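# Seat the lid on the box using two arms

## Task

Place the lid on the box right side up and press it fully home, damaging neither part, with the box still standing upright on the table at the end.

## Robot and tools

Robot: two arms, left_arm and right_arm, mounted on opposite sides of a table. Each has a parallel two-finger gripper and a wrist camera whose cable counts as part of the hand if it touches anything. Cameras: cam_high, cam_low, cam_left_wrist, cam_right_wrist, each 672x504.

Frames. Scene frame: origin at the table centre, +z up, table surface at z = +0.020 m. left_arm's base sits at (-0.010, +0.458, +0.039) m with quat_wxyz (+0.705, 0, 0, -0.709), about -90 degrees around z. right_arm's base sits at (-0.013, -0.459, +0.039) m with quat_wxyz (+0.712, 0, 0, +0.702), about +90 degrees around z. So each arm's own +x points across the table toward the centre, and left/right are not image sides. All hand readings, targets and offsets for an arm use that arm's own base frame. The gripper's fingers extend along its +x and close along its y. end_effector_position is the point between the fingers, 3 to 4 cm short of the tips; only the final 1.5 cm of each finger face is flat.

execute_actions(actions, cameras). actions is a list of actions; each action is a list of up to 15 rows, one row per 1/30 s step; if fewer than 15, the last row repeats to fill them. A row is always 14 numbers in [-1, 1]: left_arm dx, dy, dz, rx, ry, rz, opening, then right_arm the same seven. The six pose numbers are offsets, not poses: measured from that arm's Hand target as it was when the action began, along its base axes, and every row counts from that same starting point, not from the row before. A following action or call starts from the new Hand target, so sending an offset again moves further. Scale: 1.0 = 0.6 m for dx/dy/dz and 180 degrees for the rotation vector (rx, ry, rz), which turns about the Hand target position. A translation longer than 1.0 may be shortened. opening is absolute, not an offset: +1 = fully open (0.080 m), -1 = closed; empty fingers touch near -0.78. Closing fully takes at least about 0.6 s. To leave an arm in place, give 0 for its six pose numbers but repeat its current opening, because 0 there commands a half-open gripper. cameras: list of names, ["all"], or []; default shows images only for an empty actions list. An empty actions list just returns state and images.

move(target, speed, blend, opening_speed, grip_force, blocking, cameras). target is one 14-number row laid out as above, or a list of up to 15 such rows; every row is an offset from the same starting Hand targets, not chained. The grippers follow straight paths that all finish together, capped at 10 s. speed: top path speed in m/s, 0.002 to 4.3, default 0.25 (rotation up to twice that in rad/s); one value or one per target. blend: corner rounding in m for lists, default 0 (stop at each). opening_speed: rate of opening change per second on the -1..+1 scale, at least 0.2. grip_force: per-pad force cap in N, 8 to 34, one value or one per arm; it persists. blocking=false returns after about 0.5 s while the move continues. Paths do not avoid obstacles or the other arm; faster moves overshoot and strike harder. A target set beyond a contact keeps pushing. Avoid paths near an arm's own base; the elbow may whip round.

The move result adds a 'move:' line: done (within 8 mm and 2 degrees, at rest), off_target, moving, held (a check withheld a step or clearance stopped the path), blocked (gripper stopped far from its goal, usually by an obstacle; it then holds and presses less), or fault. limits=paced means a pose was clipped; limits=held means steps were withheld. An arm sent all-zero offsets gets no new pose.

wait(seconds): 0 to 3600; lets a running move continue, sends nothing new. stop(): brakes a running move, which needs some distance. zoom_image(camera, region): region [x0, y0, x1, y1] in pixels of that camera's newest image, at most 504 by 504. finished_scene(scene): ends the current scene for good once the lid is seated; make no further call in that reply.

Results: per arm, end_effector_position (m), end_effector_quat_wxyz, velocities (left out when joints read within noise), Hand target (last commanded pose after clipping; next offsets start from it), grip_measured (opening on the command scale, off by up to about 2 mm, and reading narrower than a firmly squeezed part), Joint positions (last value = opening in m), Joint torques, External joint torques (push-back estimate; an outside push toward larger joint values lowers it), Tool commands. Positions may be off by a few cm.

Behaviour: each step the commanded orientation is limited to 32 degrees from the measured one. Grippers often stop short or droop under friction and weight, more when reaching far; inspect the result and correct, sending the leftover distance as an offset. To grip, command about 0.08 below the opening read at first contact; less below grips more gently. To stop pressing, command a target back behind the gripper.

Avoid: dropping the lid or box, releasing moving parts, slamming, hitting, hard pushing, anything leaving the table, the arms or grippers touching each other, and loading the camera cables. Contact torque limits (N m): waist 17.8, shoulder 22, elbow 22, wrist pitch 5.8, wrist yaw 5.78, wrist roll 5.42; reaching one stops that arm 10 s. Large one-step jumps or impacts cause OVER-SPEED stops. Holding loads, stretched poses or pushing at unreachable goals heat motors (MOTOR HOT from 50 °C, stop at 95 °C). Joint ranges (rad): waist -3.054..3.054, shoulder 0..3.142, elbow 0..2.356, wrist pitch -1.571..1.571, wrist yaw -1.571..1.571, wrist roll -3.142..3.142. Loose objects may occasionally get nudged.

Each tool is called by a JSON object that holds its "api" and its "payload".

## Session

{"api": "execute_actions", "payload": {"actions": []}}

{"api": "zoom_image", "payload": {"camera": "cam_high", "region": [180, 130, 430, 380]}}

Scene clock: 0.00 s.
left_arm: end_effector_position=(+0.1449, +0.3551, +0.1457) grip_measured=+1.000 end_effector_quat_wxyz=(+0.748, +0.033, +0.655, +0.101) | right_arm: end_effector_position=(+0.2049, -0.0245, +0.3086) grip_measured=+1.000 end_effector_quat_wxyz=(+0.985, +0.091, -0.086, -0.120)
Joint positions: left_arm=[1.2 1.808 1.56 -1.095 0.043 1.099 0.08] | right_arm=[0.218 0.265 0.443 -0.012 0.47 0.129 0.08]
Joint velocities: within noise
Joint torques (N m): no reading
External joint torques (N m): no reading
Heat: left arm: hottest wrist pitch 31 °C (+0.0 °C/min); right arm: hottest elbow 31 °C (+0.0 °C/min).
Hand target: left_arm +0.1452, +0.3559, +0.1488; +0.749, +0.037, +0.653, +0.104 | right_arm +0.2039, -0.0247, +0.3115; +0.984, +0.093, -0.090, -0.120
Tool commands: left_gripper/opening=+1.0 right_gripper/opening=+1.0

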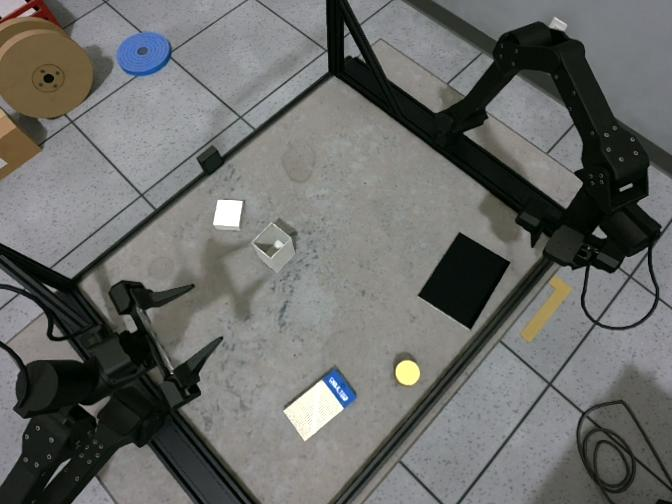

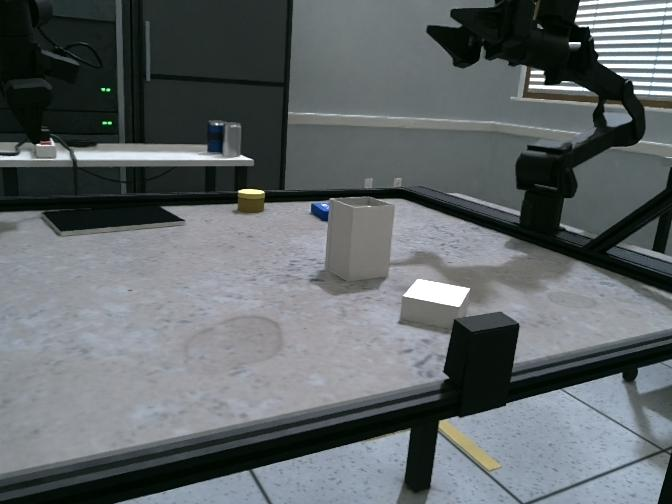

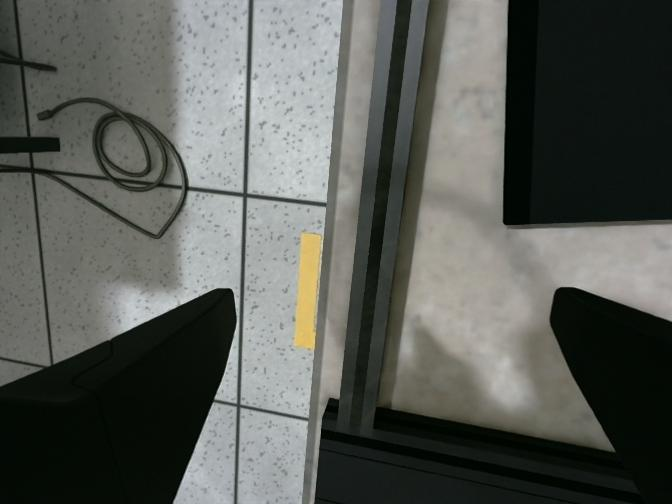

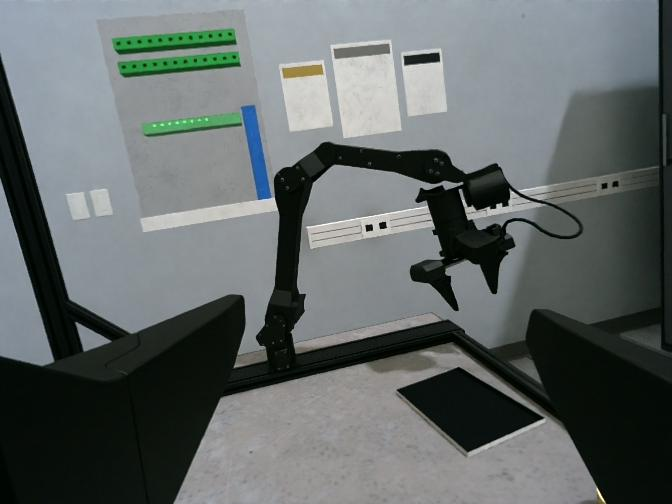

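Scaled by 2.016 from the camera's image (finer frame: 960x720).

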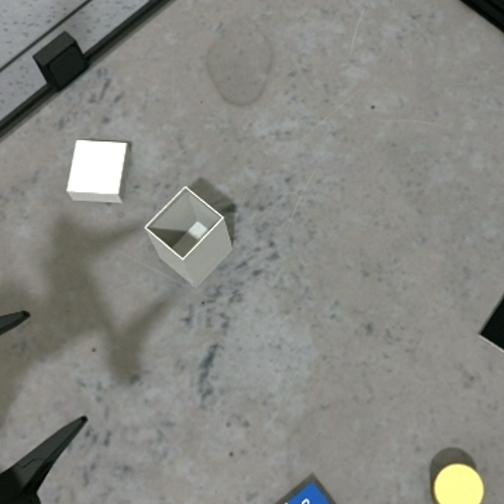

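{"api": "move", "payload": {"target": [0,0,0,0,0,0,1,0.2852,0.1695,-0.2692,0.009,0.5534,0.1138,1], "speed": 0.5, "grip_force": [12,10], "cameras": ["cam_right_wrist"]}}

Scene clock: 52.80 s.
left_arm: end_effector_position=(+0.1449, +0.3551, +0.1457) grip_measured=+1.000 end_effector_quat_wxyz=(+0.748, +0.033, +0.655, +0.101) | right_arm: end_effector_position=(+0.3726, +0.0768, +0.1489) grip_measured=+1.000 end_effector_quat_wxyz=(+0.706, -0.007, +0.708, +0.004)
Joint positions: left_arm=[1.2 1.808 1.56 -1.095 0.043 1.099 0.08] | right_arm=[0.205 2 1.854 -1.427 0.004 0.19 0.08]
Joint torques (N m): left_arm=[-0.01 -7.83 5.75 0.99 0.08 -0.01] | right_arm=[-0.26 -9.4 7.86 0.22 -0.14 -0.11]
External joint torques (N m): left_arm=[-0.04 -0.47 0.07 0.34 0.01 0] | right_arm=[-0.19 -1 2.5 -0.08 -0.16 -0.11]
Heat: left arm: hottest shoulder 32 °C (+4.5 °C/min); right arm: hottest elbow 39 °C (+9.1 °C/min).
Hand target: left_arm +0.1452, +0.3559, +0.1488; +0.749, +0.037, +0.653, +0.104 | right_arm +0.3750, +0.0771, +0.1501; +0.708, -0.006, +0.706, +0.006
Off the commanded pose: left_arm 0.003 m, 1 deg | right_arm 0.003 m, 0 deg.
grip_force (N): 12, 10
move: done

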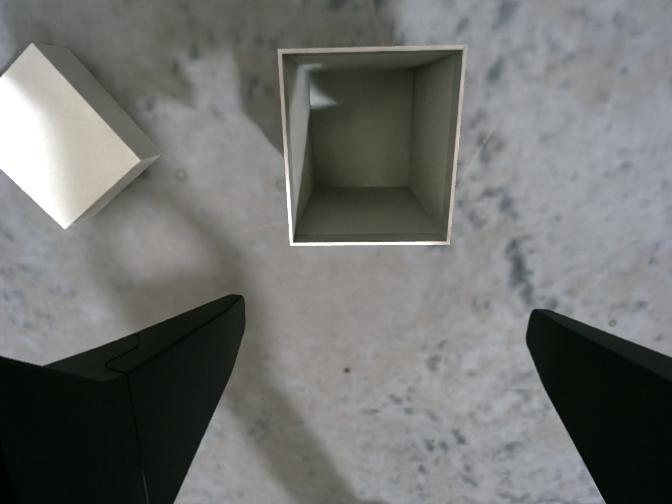

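{"api": "move", "payload": {"target": [[0,0,0,0,0,0,1,0.0573,0.0028,-0.02,0,0,0.0111,1],[0,0,0,0,0,0,1,0.0573,0.0028,-0.1018,0,0,0.0111,1],[0,0,0,0,0,0,1,0.0573,0.0028,-0.1018,0,0,0.0111,0.25]], "speed": 0.25, "blend": [0.01,0,0], "opening_speed": 1.2, "cameras": ["cam_right_wrist","cam_low"]}}

Scene clock: 83.03 s.
left_arm: end_effector_position=(+0.1449, +0.3551, +0.1457) grip_measured=+1.000 end_effector_quat_wxyz=(+0.748, +0.033, +0.655, +0.101) | right_arm: end_effector_position=(+0.4098, +0.0787, +0.0895) grip_measured=+0.438 end_effector_quat_wxyz=(+0.708, -0.019, +0.706, +0.016)
Joint positions: left_arm=[1.2 1.808 1.56 -1.095 0.043 1.099 0.08] | right_arm=[0.191 2.153 1.848 -1.264 0.004 0.142 0.055]
Joint torques (N m): left_arm=[-0.08 -7.9 5.77 0.98 0.08 0.03] | right_arm=[-0.14 -11.62 5.88 0.58 -0.11 -0.11]
External joint torques (N m): left_arm=[-0.05 -0.59 0.11 0.33 0.01 0.04] | right_arm=[-0.12 -2.23 0.44 0.24 -0.12 -0.11]
Heat: left arm: hottest shoulder 33 °C (+3.0 °C/min); right arm: hottest elbow 41 °C (+5.1 °C/min).
Hand target: left_arm +0.1452, +0.3559, +0.1488; +0.749, +0.037, +0.653, +0.104 | right_arm +0.4093, +0.0788, +0.0889; +0.707, -0.018, +0.706, +0.019
Off the commanded pose: left_arm 0.003 m, 1 deg | right_arm 0.001 m, 0 deg.
grip_force (N): 12, 10
move: done
Images, in order (width x height): cam_low 672x504, cam_right_wrist 672x504.

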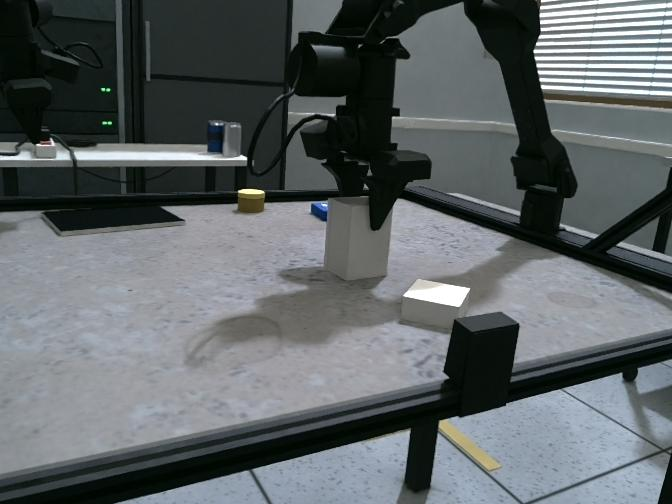

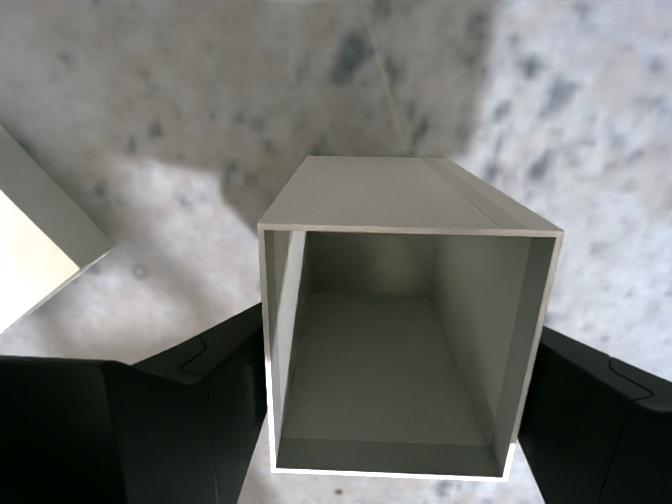

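{"api": "move", "payload": {"target": [[0,0,0,0,0,0,1,0,0,0,0,0,0,1],[0,0,0,0,0,0,1,0,0,0.1102,0,0,0,1],[0,0,0,0,0,0,1,-0.0355,0.2353,0.0685,0,0,0.178,1]], "speed": [0.3,0.3,0.4], "blend": [0,0.02,0], "opening_speed": 2, "cameras": ["cam_right_wrist","cam_low"]}}

Scene clock: 107.30 s.
left_arm: end_effector_position=(+0.1449, +0.3551, +0.1457) grip_measured=+1.000 end_effector_quat_wxyz=(+0.748, +0.033, +0.655, +0.101) | right_arm: end_effector_position=(+0.3867, +0.2185, +0.1297) grip_measured=+0.997 end_effector_quat_wxyz=(+0.674, -0.212, +0.675, +0.210)
Joint positions: left_arm=[1.2 1.808 1.56 -1.095 0.043 1.099 0.08] | right_arm=[0.515 2.306 2.26 -1.527 0.002 -0.092 0.08]
Joint torques (N m): left_arm=[0.05 -7.93 5.78 0.99 0.11 -0.02] | right_arm=[-0.05 -11.33 7.61 0.2 -0.07 -0.12]
External joint torques (N m): left_arm=[0.04 -0.65 0.19 0.37 0.04 -0.01] | right_arm=[-0.1 -1.14 2.27 -0.14 -0.05 -0.11]
Heat: left arm: hottest shoulder 34 °C (+2.0 °C/min); right arm: hottest shoulder 42 °C (+15.2 °C/min).
Hand target: left_arm +0.1452, +0.3559, +0.1488; +0.749, +0.037, +0.653, +0.104 | right_arm +0.3882, +0.2199, +0.1300; +0.675, -0.212, +0.674, +0.213
Off the commanded pose: left_arm 0.003 m, 1 deg | right_arm 0.002 m, 0 deg.
grip_force (N): 12, 10
move: done
Images, in order (width x height): cam_low 672x504, cam_right_wrist 672x504.

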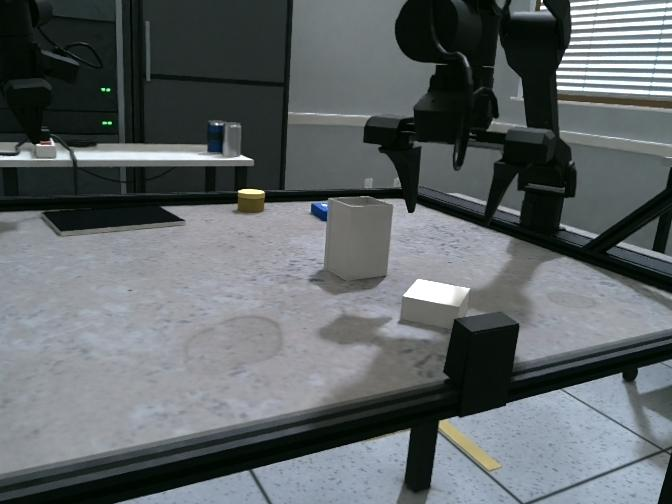

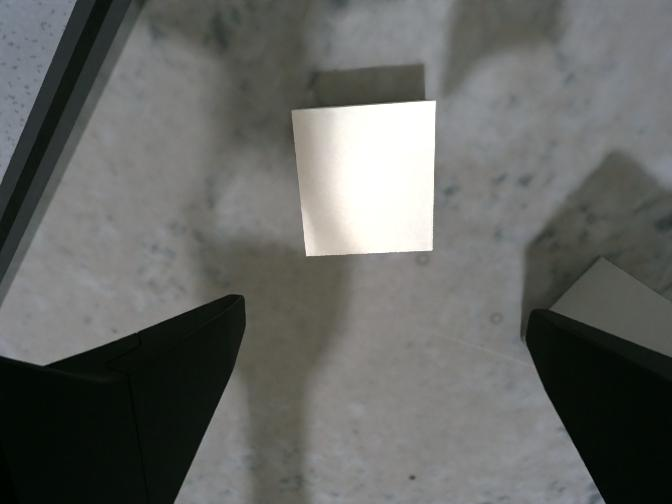

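{"api": "move", "payload": {"target": [[0,0,0,0,0,0,1,0.0222,0.0155,-0.08,0,0,0.025,1],[0,0,0,0,0,0,1,0.0222,0.0155,-0.1683,0,0,0.025,1],[0,0,0,0,0,0,1,0.0222,0.0155,-0.1683,0,0,0.025,0.38]], "speed": [0.3,0.15,0.15], "blend": [0.01,0,0], "grip_force": [12,12], "opening_speed": 1.2, "cameras": ["cam_right_wrist","cam_low"]}}

Scene clock: 140.60 s.
left_arm: end_effector_position=(+0.1449, +0.3551, +0.1457) grip_measured=+1.000 end_effector_quat_wxyz=(+0.748, +0.033, +0.655, +0.101) | right_arm: end_effector_position=(+0.4031, +0.2280, +0.0318) grip_measured=+0.525 end_effector_quat_wxyz=(+0.669, -0.237, +0.664, +0.236)
Joint positions: left_arm=[1.2 1.808 1.56 -1.095 0.043 1.099 0.08] | right_arm=[0.515 2.384 2.005 -1.185 0.002 -0.167 0.059]
Joint torques (N m): left_arm=[-0.02 -7.93 5.88 0.97 0.09 0.02] | right_arm=[0.4 -12.29 5.57 0.63 -0.12 -0.13]
External joint torques (N m): left_arm=[0.01 -0.59 0.22 0.33 0.01 0.02] | right_arm=[0.52 -1.6 0.16 0.29 -0.12 -0.13]
Heat: left arm: hottest shoulder 34 °C (+1.0 °C/min); right arm: hottest shoulder 41 °C (+6.0 °C/min).
Hand target: left_arm +0.1452, +0.3559, +0.1488; +0.749, +0.037, +0.653, +0.104 | right_arm +0.4013, +0.2292, +0.0289; +0.666, -0.239, +0.665, +0.240
Off the commanded pose: left_arm 0.003 m, 1 deg | right_arm 0.003 m, 1 deg.
grip_force (N): 12, 12
move: done
Images, in order (width x height): cam_low 672x504, cam_right_wrist 672x504.

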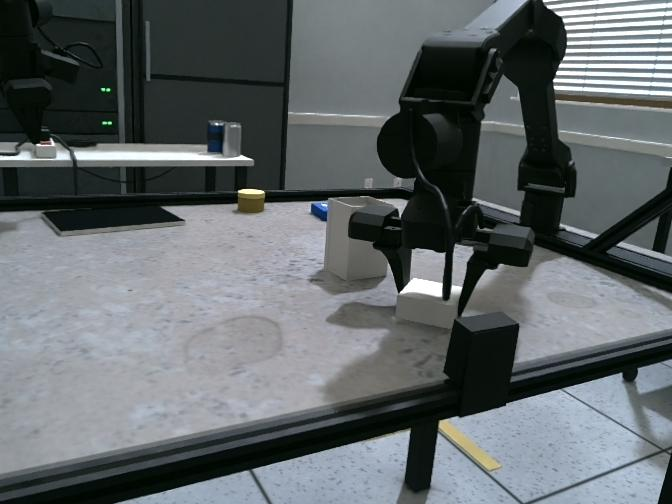

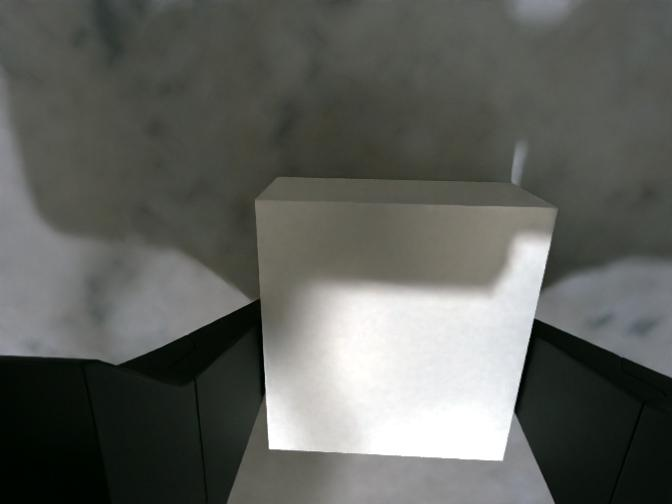

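{"api": "move", "payload": {"target": [[0,0,0,0,0,0,1,0,0,0.2018,0,0,0,0.38],[0,0,0,0,0,0,1,-0.0022,-0.2377,0.2018,-0.0173,-0.0491,-0.2037,0.38]], "speed": [0.25,0.35], "blend": [0.02,0], "cameras": ["cam_low","cam_right_wrist"]}}

{"api": "zoom_image", "payload": {"camera": "cam_low", "region": [310, 145, 430, 235]}}

Scene clock: 187.03 s.
left_arm: end_effector_position=(+0.1449, +0.3551, +0.1457) grip_measured=+1.000 end_effector_quat_wxyz=(+0.748, +0.033, +0.655, +0.101) | right_arm: end_effector_position=(+0.4010, +0.0872, +0.1444) grip_measured=+0.525 end_effector_quat_wxyz=(+0.743, -0.055, +0.666, -0.016)
Joint positions: left_arm=[1.2 1.808 1.56 -1.095 0.043 1.099 0.08] | right_arm=[0.259 2.046 1.894 -1.336 0.123 0.2 0.059]
Joint torques (N m): left_arm=[0.07 -7.87 5.8 0.96 0.09 -0.01] | right_arm=[0.01 -12.97 5.66 0.79 0.19 0.14]
External joint torques (N m): left_arm=[0.06 -0.56 0.17 0.33 0.01 0] | right_arm=[-0.04 -4.1 0.12 0.33 0.12 0.13]
Heat: left arm: hottest shoulder 35 °C (+1.0 °C/min); right arm: hottest shoulder 47 °C (+6.1 °C/min).
Hand target: left_arm +0.1452, +0.3559, +0.1488; +0.749, +0.037, +0.653, +0.104 | right_arm +0.4000, +0.0866, +0.1500; +0.749, -0.053, +0.660, -0.018
Off the commanded pose: left_arm 0.003 m, 1 deg | right_arm 0.006 m, 1 deg.
grip_force (N): 12, 12
move: done

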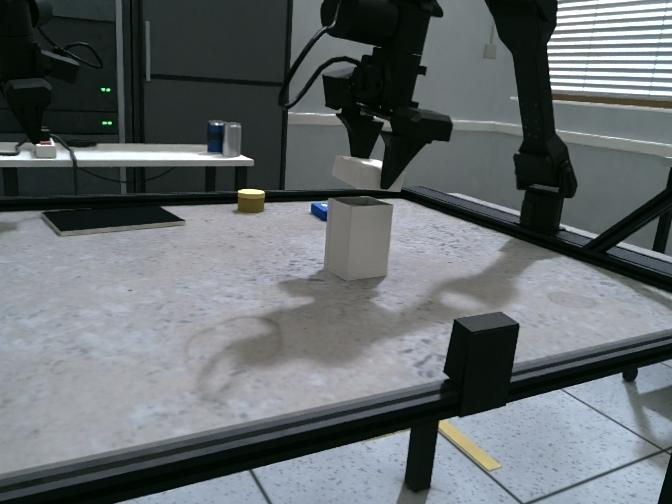

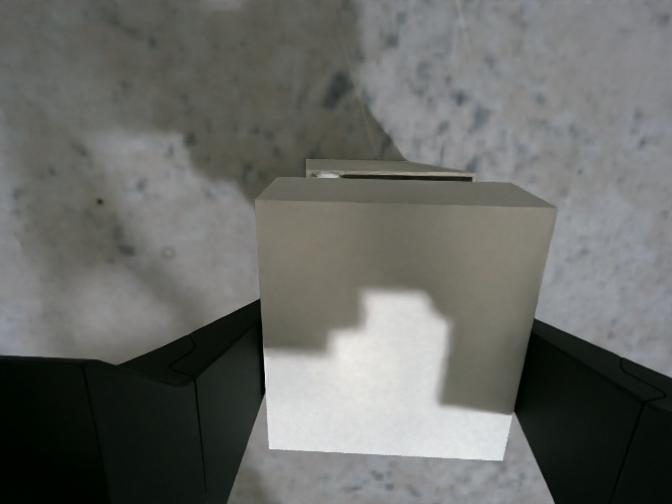

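Scaled by 4.200 from the camera's image (finer frame: 960x720).

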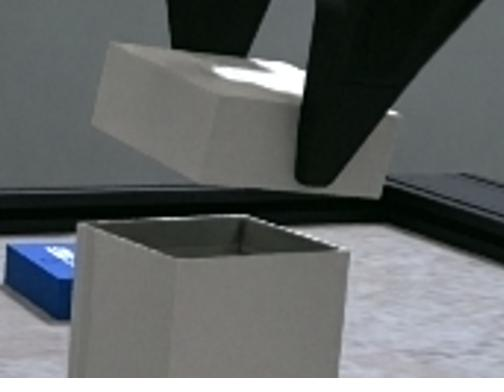

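{"api": "move", "payload": {"target": [0,0,0,0,0,0,1,-0.0035,0,-0.0355,0,0,0,0.38], "speed": 0.04, "grip_force": [12,12], "cameras": ["cam_low"]}}

{"api": "zoom_image", "payload": {"camera": "cam_low", "region": [310, 145, 430, 235]}}

Scene clock: 244.87 s.
left_arm: end_effector_position=(+0.1449, +0.3551, +0.1457) grip_measured=+1.000 end_effector_quat_wxyz=(+0.748, +0.033, +0.655, +0.101) | right_arm: end_effector_position=(+0.3989, +0.0867, +0.1234) grip_measured=+0.525 end_effector_quat_wxyz=(+0.744, -0.054, +0.666, -0.017)
Joint positions: left_arm=[1.2 1.808 1.56 -1.095 0.043 1.099 0.08] | right_arm=[0.259 2.031 1.79 -1.246 0.123 0.201 0.059]
Joint torques (N m): left_arm=[-0.04 -7.95 5.81 0.96 0.09 0.01] | right_arm=[0.31 -12.87 5.63 0.78 0.22 0.18]
External joint torques (N m): left_arm=[-0.05 -0.64 0.18 0.32 0.02 0.02] | right_arm=[0.27 -4.2 0.14 0.33 0.14 0.17]
Heat: left arm: hottest shoulder 35 °C (+0.0 °C/min); right arm: hottest shoulder 61 °C (+15.0 °C/min). Fold the right arm in close to its base, or ease its load, before you think long.
Hand target: left_arm +0.1452, +0.3559, +0.1488; +0.749, +0.037, +0.653, +0.104 | right_arm +0.3979, +0.0866, +0.1288; +0.749, -0.053, +0.660, -0.018
Off the commanded pose: left_arm 0.003 m, 1 deg | right_arm 0.005 m, 1 deg.
MOTOR HOT: joint 2 (shoulder) of the right arm reports 61 °C; the controller stops that arm at 95 °C. To cool a motor, set the load down, stop pushing, or move to a pose that needs little force.
grip_force (N): 12, 12
move: done

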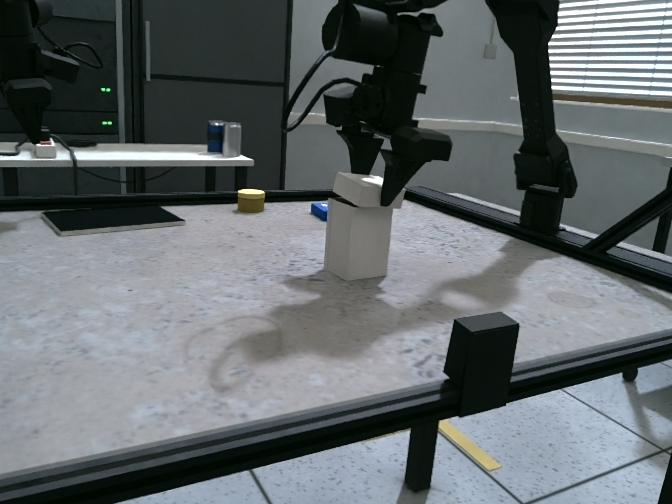

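Scaled by 4.200 from the camera's image (finer frame: 960x720).

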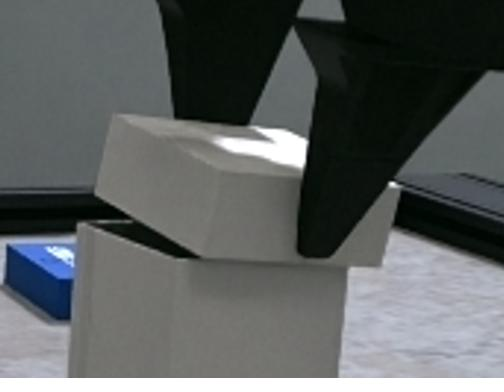

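{"api": "move", "payload": {"target": [0,0,0,0,0,0,1,0.0125,-0.01,0,0,0,0,0.38], "speed": 0.03, "cameras": ["cam_low"]}}

{"api": "zoom_image", "payload": {"camera": "cam_low", "region": [310, 145, 430, 235]}}

Scene clock: 258.27 s.
left_arm: end_effector_position=(+0.1449, +0.3551, +0.1457) grip_measured=+1.000 end_effector_quat_wxyz=(+0.748, +0.033, +0.655, +0.101) | right_arm: end_effector_position=(+0.4025, +0.0808, +0.1268) grip_measured=+0.525 end_effector_quat_wxyz=(+0.747, -0.051, +0.663, -0.019)
Joint positions: left_arm=[1.2 1.808 1.56 -1.095 0.043 1.099 0.08] | right_arm=[0.243 2.031 1.803 -1.248 0.123 0.191 0.059]
Joint torques (N m): left_arm=[0.03 -7.88 5.76 0.99 0.08 0.01] | right_arm=[-0.15 -10.08 8.12 0.41 0.14 -0.12]
External joint torques (N m): left_arm=[-0.02 -0.42 -0.01 0.32 0.01 0.02] | right_arm=[-0.19 -1.34 2.58 -0.06 0.06 -0.12]
Heat: left arm: hottest elbow 36 °C (+1.0 °C/min); right arm: hottest shoulder 56 °C (+3.0 °C/min). Fold the right arm in close to its base, or ease its load, before you think long.
Hand target: left_arm +0.1452, +0.3559, +0.1488; +0.749, +0.037, +0.653, +0.104 | right_arm +0.4054, +0.0806, +0.1287; +0.749, -0.053, +0.660, -0.018
Off the commanded pose: left_arm 0.003 m, 1 deg | right_arm 0.004 m, 0 deg.
MOTOR HOT: still on. Joint 2 (shoulder) of the right arm reports 56 °C.
grip_force (N): 12, 12
move: done

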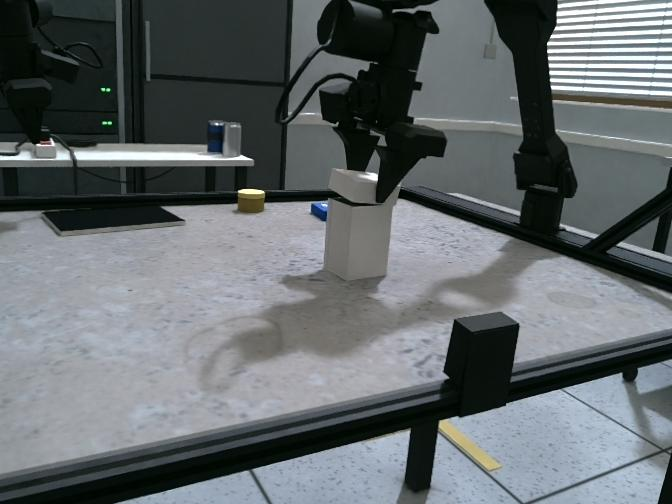

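Scaled by 4.200 from the camera's image (finer frame: 960x720).

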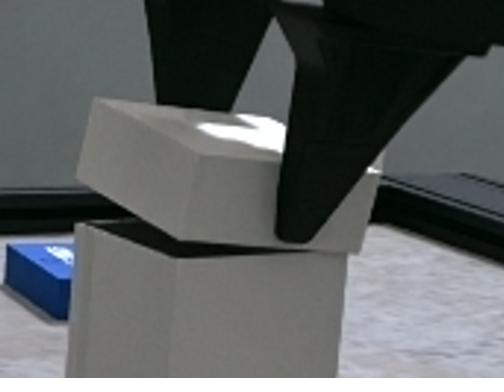

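{"api": "move", "payload": {"target": [0,0,0,0,0,0,1,0,0,-0.0115,0,0,0,0.38], "speed": 0.03, "cameras": ["cam_low"]}}

{"api": "zoom_image", "payload": {"camera": "cam_low", "region": [310, 145, 430, 235]}}

Scene clock: 279.40 s.
left_arm: end_effector_position=(+0.1449, +0.3551, +0.1457) grip_measured=+1.000 end_effector_quat_wxyz=(+0.748, +0.033, +0.655, +0.101) | right_arm: end_effector_position=(+0.4056, +0.0816, +0.1256) grip_measured=+0.525 end_effector_quat_wxyz=(+0.752, -0.050, +0.657, -0.018)
Joint positions: left_arm=[1.2 1.808 1.56 -1.095 0.043 1.099 0.08] | right_arm=[0.243 2.031 1.797 -1.227 0.123 0.191 0.059]
Joint torques (N m): left_arm=[0.09 -7.91 5.71 0.98 0.09 0] | right_arm=[-0.17 -9.99 5.8 0.81 0.13 -0.12]
External joint torques (N m): left_arm=[0.03 -0.59 0.03 0.32 0.02 0.01] | right_arm=[-0.26 -1.18 0.19 0.3 0.05 -0.12]
Heat: left arm: hottest shoulder 36 °C (+1.0 °C/min); right arm: hottest shoulder 50 °C (-8.1 °C/min). Fold the right arm in close to its base, or ease its load, before you think long.
Hand target: left_arm +0.1452, +0.3559, +0.1488; +0.749, +0.037, +0.653, +0.104 | right_arm +0.4055, +0.0806, +0.1220; +0.749, -0.053, +0.660, -0.018
Off the commanded pose: left_arm 0.003 m, 1 deg | right_arm 0.004 m, 1 deg.
MOTOR HOT: still on. Joint 2 (shoulder) of the right arm reports 50 °C.
grip_force (N): 12, 12
move: done

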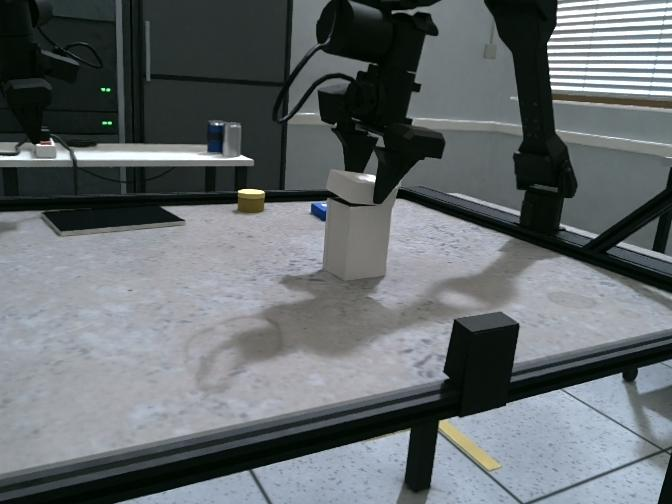

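Scaled by 4.200 from the camera's image (finer frame: 960x720).

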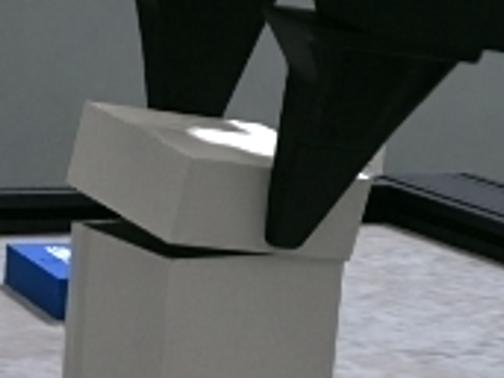

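{"api": "zoom_image", "payload": {"camera": "cam_low", "region": [320, 170, 404, 233]}}

Scaled by 6.000 from the camera's image (finer frame: 960x720).

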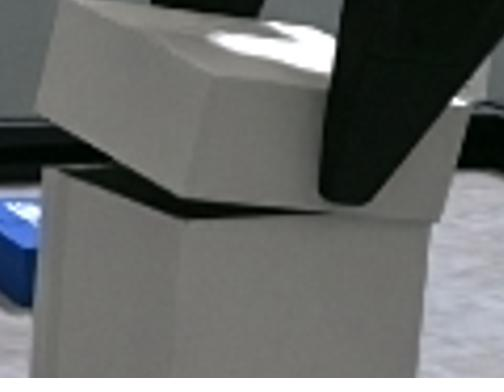

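{"api": "move", "payload": {"target": [0,0,0,0,0,0,1,0.0125,-0.01,-0.0083,0.0313,0.0408,0,0.38], "speed": 0.03, "cameras": ["cam_low"]}}

{"api": "zoom_image", "payload": {"camera": "cam_low", "region": [320, 170, 404, 233]}}

Scene clock: 355.43 s.
left_arm: end_effector_position=(+0.1449, +0.3551, +0.1457) grip_measured=+1.000 end_effector_quat_wxyz=(+0.748, +0.033, +0.655, +0.101) | right_arm: end_effector_position=(+0.4116, +0.0764, +0.1209) grip_measured=+0.525 end_effector_quat_wxyz=(+0.711, -0.017, +0.703, +0.018)
Joint positions: left_arm=[1.2 1.808 1.56 -1.095 0.043 1.099 0.08] | right_arm=[0.184 2.149 1.966 -1.376 0 0.134 0.059]
Joint torques (N m): left_arm=[0.01 -7.95 5.78 0.98 0.12 0.03] | right_arm=[-0.69 -9.5 7.05 0.1 0 -0.13]
External joint torques (N m): left_arm=[0.05 -0.58 0.11 0.34 0.04 0.04] | right_arm=[-0.62 -0.16 1.65 -0.24 -0.01 -0.13]
Heat: left arm: hottest shoulder 36 °C (+0.0 °C/min); right arm: hottest shoulder 46 °C (-2.0 °C/min).
Hand target: left_arm +0.1452, +0.3559, +0.1488; +0.749, +0.037, +0.653, +0.104 | right_arm +0.4129, +0.0745, +0.1169; +0.707, -0.017, +0.707, +0.017
Off the commanded pose: left_arm 0.003 m, 1 deg | right_arm 0.005 m, 1 deg.
MOTOR HOT: cleared for the motors of the right arm.
grip_force (N): 12, 12
move: done

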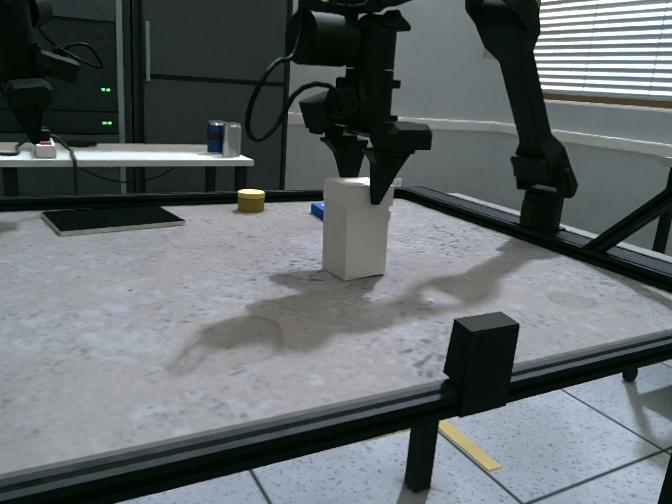

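Scaled by 6.000 from the camera's image (finer frame: 960x720).

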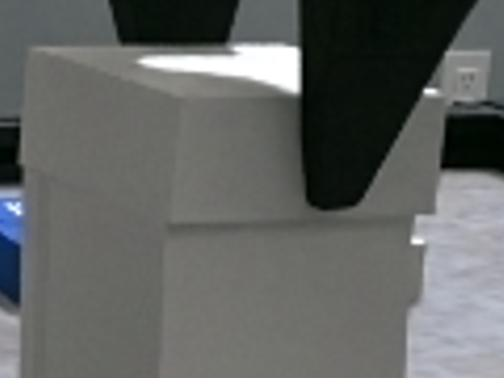

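{"api": "zoom_image", "payload": {"camera": "cam_low", "region": [318, 184, 358, 214]}}

{"api": "zoom_image", "payload": {"camera": "cam_low", "region": [366, 190, 406, 220]}}

Scaled by 12.600 from the camera's image (finer frame: 960x720).

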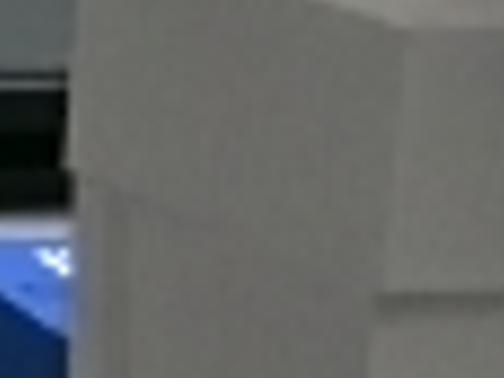

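Scaled by 12.600 from the camera's image (finer frame: 960x720).

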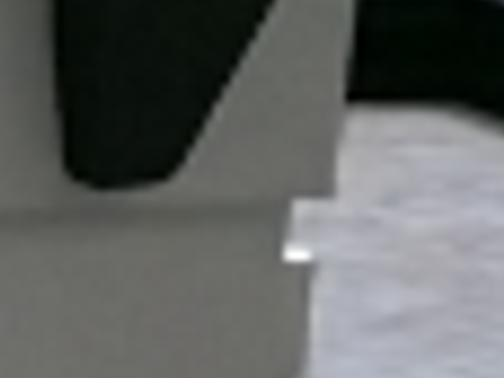

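{"api": "wait", "payload": {"seconds": 0.1, "cameras": ["all"]}}

{"api": "zoom_image", "payload": {"camera": "cam_high", "region": [330, 180, 490, 300]}}

Scene clock: 440.00 s.
left_arm: end_effector_position=(+0.1449, +0.3551, +0.1457) grip_measured=+1.000 end_effector_quat_wxyz=(+0.748, +0.033, +0.655, +0.101) | right_arm: end_effector_position=(+0.4116, +0.0764, +0.1209) grip_measured=+0.525 end_effector_quat_wxyz=(+0.711, -0.017, +0.703, +0.018)
Joint positions: left_arm=[1.2 1.808 1.56 -1.095 0.043 1.099 0.08] | right_arm=[0.184 2.149 1.966 -1.376 0 0.134 0.059]
Joint torques (N m): left_arm=[0.06 -7.91 5.78 0.97 0.09 0.01] | right_arm=[-0.44 -9.58 7.04 0.16 0 -0.12]
External joint torques (N m): left_arm=[0.04 -0.57 0.15 0.34 0.02 0.02] | right_arm=[-0.5 -0.21 1.59 -0.2 0 -0.12]
Heat: left arm: hottest shoulder 37 °C (+1.0 °C/min); right arm: hottest shoulder 45 °C (-1.0 °C/min).
Hand target: left_arm +0.1452, +0.3559, +0.1488; +0.749, +0.037, +0.653, +0.104 | right_arm +0.4129, +0.0745, +0.1169; +0.707, -0.017, +0.707, +0.017
Tool commands: left_gripper/opening=+1.0 right_gripper/opening=+0.38
Off the commanded pose: left_arm 0.003 m, 1 deg | right_arm 0.005 m, 1 deg.
grip_force (N): 12, 12
wait: 0.10 s; at rest from the start

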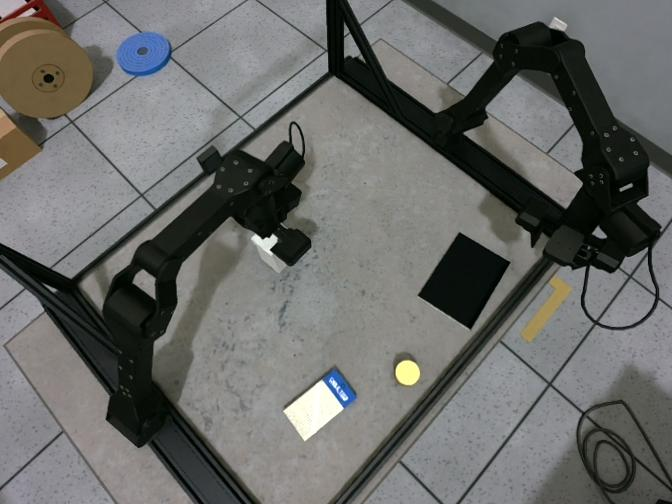

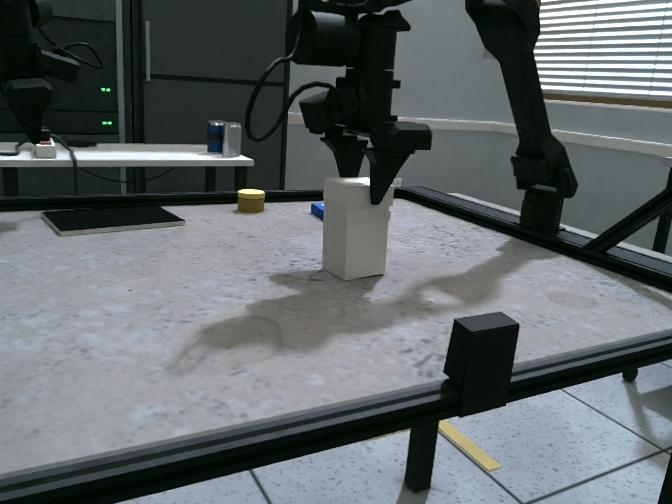

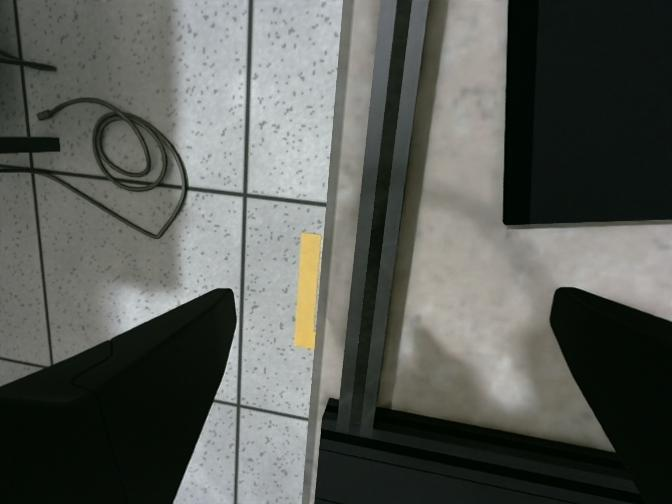

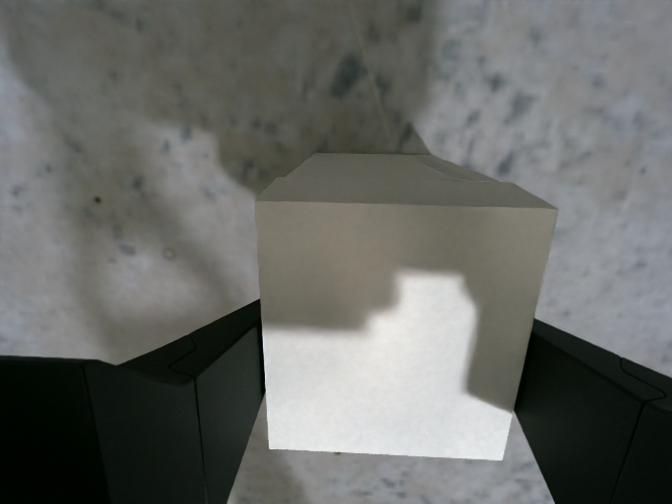

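Scaled by 3.150 from the camera's image (finer frame: 960x720).

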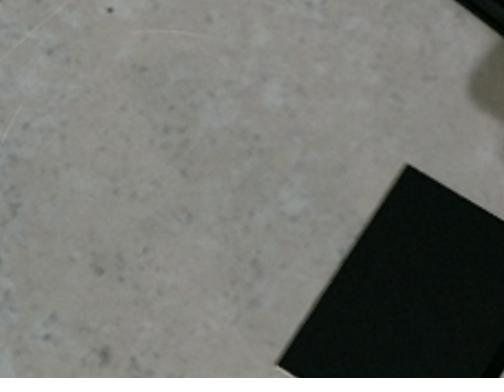

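{"api": "zoom_image", "payload": {"camera": "cam_right_wrist", "region": [240, 130, 580, 230]}}

Scaled by 1.482 from the camera's image (finer frame: 960x720).

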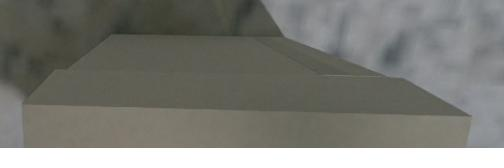

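{"api": "zoom_image", "payload": {"camera": "cam_right_wrist", "region": [420, 145, 540, 205]}}

{"api": "zoom_image", "payload": {"camera": "cam_right_wrist", "region": [250, 145, 370, 205]}}

Scaled by 4.200 from the camera's image (finer frame: 960x720).

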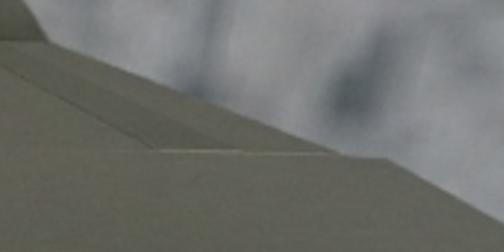

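Scaled by 4.200 from the camera's image (finer frame: 960x720).

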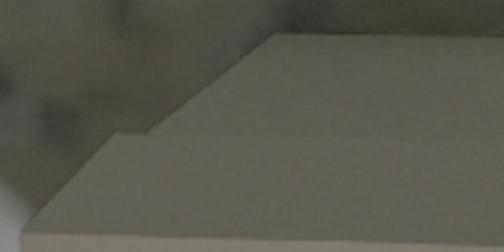

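{"api": "move", "payload": {"target": [[0,0,0,0,0,0,1,-0.0085,0,0.0017,0.0014,-0.0278,0,0.38],[0,0,0,0,0,0,1,0.0025,0,-0.0015,0.0014,-0.0278,0,0.38]], "speed": 0.03, "cameras": ["cam_low","cam_right_wrist"]}}

{"api": "zoom_image", "payload": {"camera": "cam_low", "region": [320, 170, 404, 233]}}

{"api": "zoom_image", "payload": {"camera": "cam_right_wrist", "region": [240, 130, 580, 230]}}

Scene clock: 541.27 s.
left_arm: end_effector_position=(+0.1449, +0.3551, +0.1457) grip_measured=+1.000 end_effector_quat_wxyz=(+0.748, +0.033, +0.655, +0.101) | right_arm: end_effector_position=(+0.4124, +0.0760, +0.1180) grip_measured=+0.525 end_effector_quat_wxyz=(+0.738, -0.014, +0.674, +0.021)
Joint positions: left_arm=[1.2 1.808 1.56 -1.095 0.043 1.099 0.08] | right_arm=[0.184 2.073 1.834 -1.24 0.005 0.134 0.059]
Joint torques (N m): left_arm=[0.04 -7.92 5.74 0.97 0.08 0.01] | right_arm=[-0.23 -9.48 7.64 0.32 0.19 0]
External joint torques (N m): left_arm=[0.03 -0.52 0.05 0.32 0.01 0.01] | right_arm=[-0.26 -0.51 2.11 -0.15 0.18 0]
Heat: left arm: hottest elbow 38 °C (+1.0 °C/min); right arm: hottest shoulder 47 °C (+1.0 °C/min).
Hand target: left_arm +0.1452, +0.3559, +0.1488; +0.749, +0.037, +0.653, +0.104 | right_arm +0.4145, +0.0745, +0.1160; +0.737, -0.016, +0.675, +0.018
Off the commanded pose: left_arm 0.003 m, 1 deg | right_arm 0.003 m, 0 deg.
grip_force (N): 12, 12
move: done

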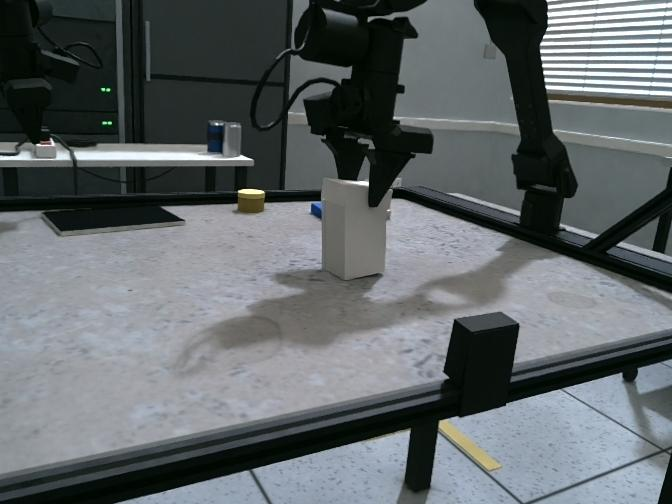

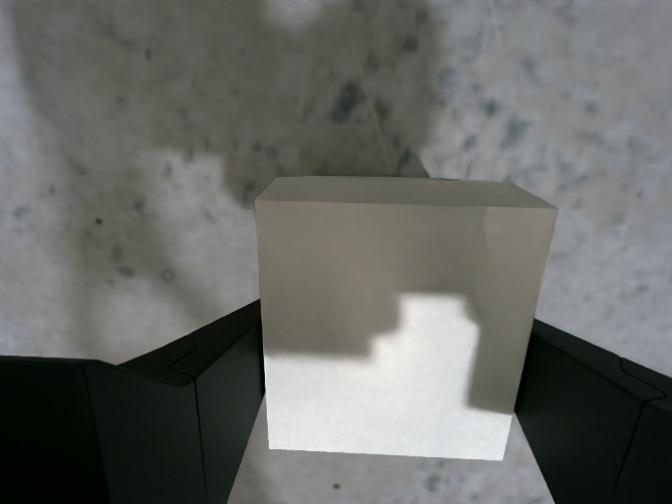

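Scaled by 6.000 from the camera's image (finer frame: 960x720).

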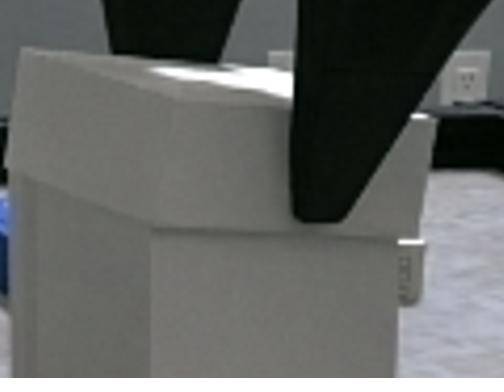

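Scaled by 1.482 from the camera's image (finer frame: 960x720).

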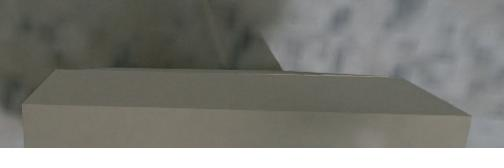

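{"api": "zoom_image", "payload": {"camera": "cam_low", "region": [366, 195, 406, 225]}}

{"api": "zoom_image", "payload": {"camera": "cam_low", "region": [316, 190, 356, 220]}}

{"api": "zoom_image", "payload": {"camera": "cam_right_wrist", "region": [400, 160, 520, 220]}}

Scaled by 12.600 from the camera's image (finer frame: 960x720).

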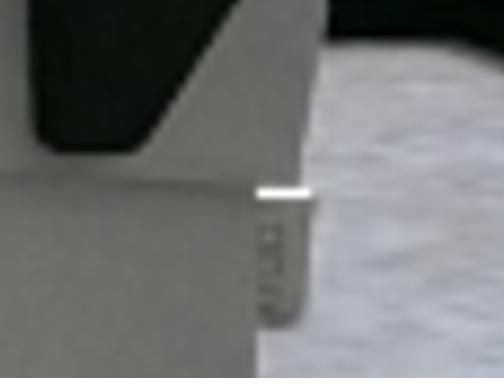

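Scaled by 12.600 from the camera's image (finer frame: 960x720).

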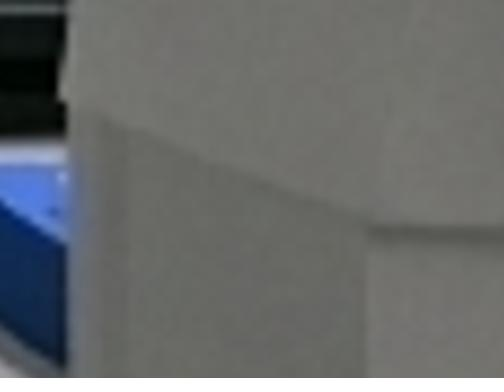

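Scaled by 4.200 from the camera's image (finer frame: 960x720).

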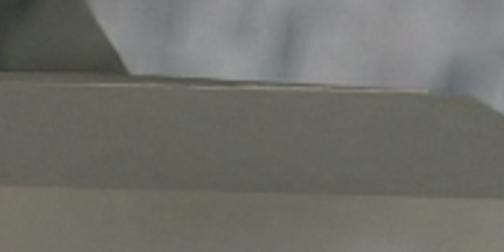

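{"api": "move", "payload": {"target": [[0,0,0,0,0,0,1,0,0.0015,0.0095,0,0,0,0.38],[0,0,0,0,0,0,1,0.0095,0.0015,0.0085,0,0,0,0.38]], "speed": 0.03, "cameras": ["cam_low","cam_right_wrist"]}}

{"api": "zoom_image", "payload": {"camera": "cam_low", "region": [316, 175, 400, 238]}}

{"api": "zoom_image", "payload": {"camera": "cam_right_wrist", "region": [250, 145, 570, 225]}}

Scene clock: 651.23 s.
left_arm: end_effector_position=(+0.1449, +0.3551, +0.1457) grip_measured=+1.000 end_effector_quat_wxyz=(+0.748, +0.033, +0.655, +0.101) | right_arm: end_effector_position=(+0.4170, +0.0766, +0.1198) grip_measured=+0.525 end_effector_quat_wxyz=(+0.735, -0.015, +0.678, +0.020)
Joint positions: left_arm=[1.2 1.808 1.56 -1.095 0.043 1.099 0.08] | right_arm=[0.184 2.104 1.889 -1.275 0.007 0.134 0.059]
Joint torques (N m): left_arm=[0.02 -7.83 5.79 0.97 0.09 0.01] | right_arm=[-0.24 -10.36 7.97 0.36 0.13 -0.02]
External joint torques (N m): left_arm=[0.05 -0.46 0.12 0.33 0.01 0.01] | right_arm=[-0.22 -1.14 2.4 -0.11 0.12 -0.02]
Heat: left arm: hottest shoulder 38 °C (+1.0 °C/min); right arm: hottest shoulder 52 °C (+1.0 °C/min). Fold the right arm in close to its base, or ease its load, before you think long.
Hand target: left_arm +0.1452, +0.3559, +0.1488; +0.749, +0.037, +0.653, +0.104 | right_arm +0.4201, +0.0754, +0.1211; +0.737, -0.016, +0.675, +0.018
Off the commanded pose: left_arm 0.003 m, 1 deg | right_arm 0.004 m, 0 deg.
MOTOR HOT: joint 2 (shoulder) of the right arm reports 52 °C; the controller stops that arm at 95 °C. To cool a motor, set the load down, stop pushing, or move to a pose that needs little force.
grip_force (N): 12, 12
move: done

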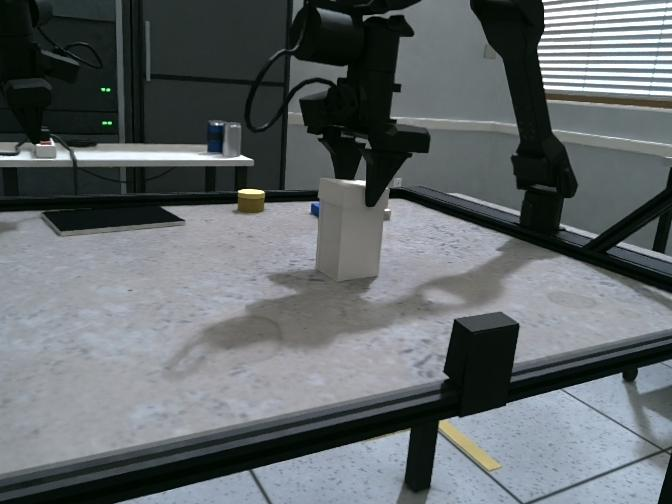

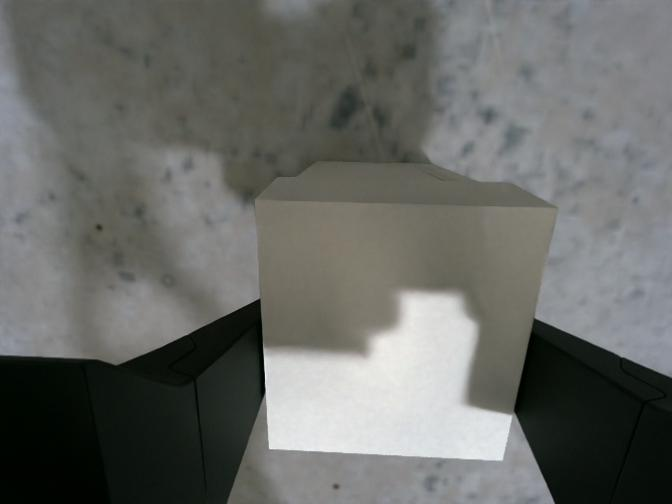

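Scaled by 6.000 from the camera's image (finer frame: 960x720).

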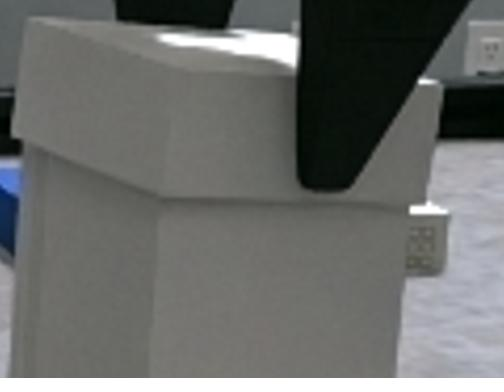

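Scaled by 1.575 from the camera's image (finer frame: 960x720).

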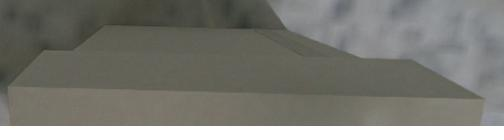

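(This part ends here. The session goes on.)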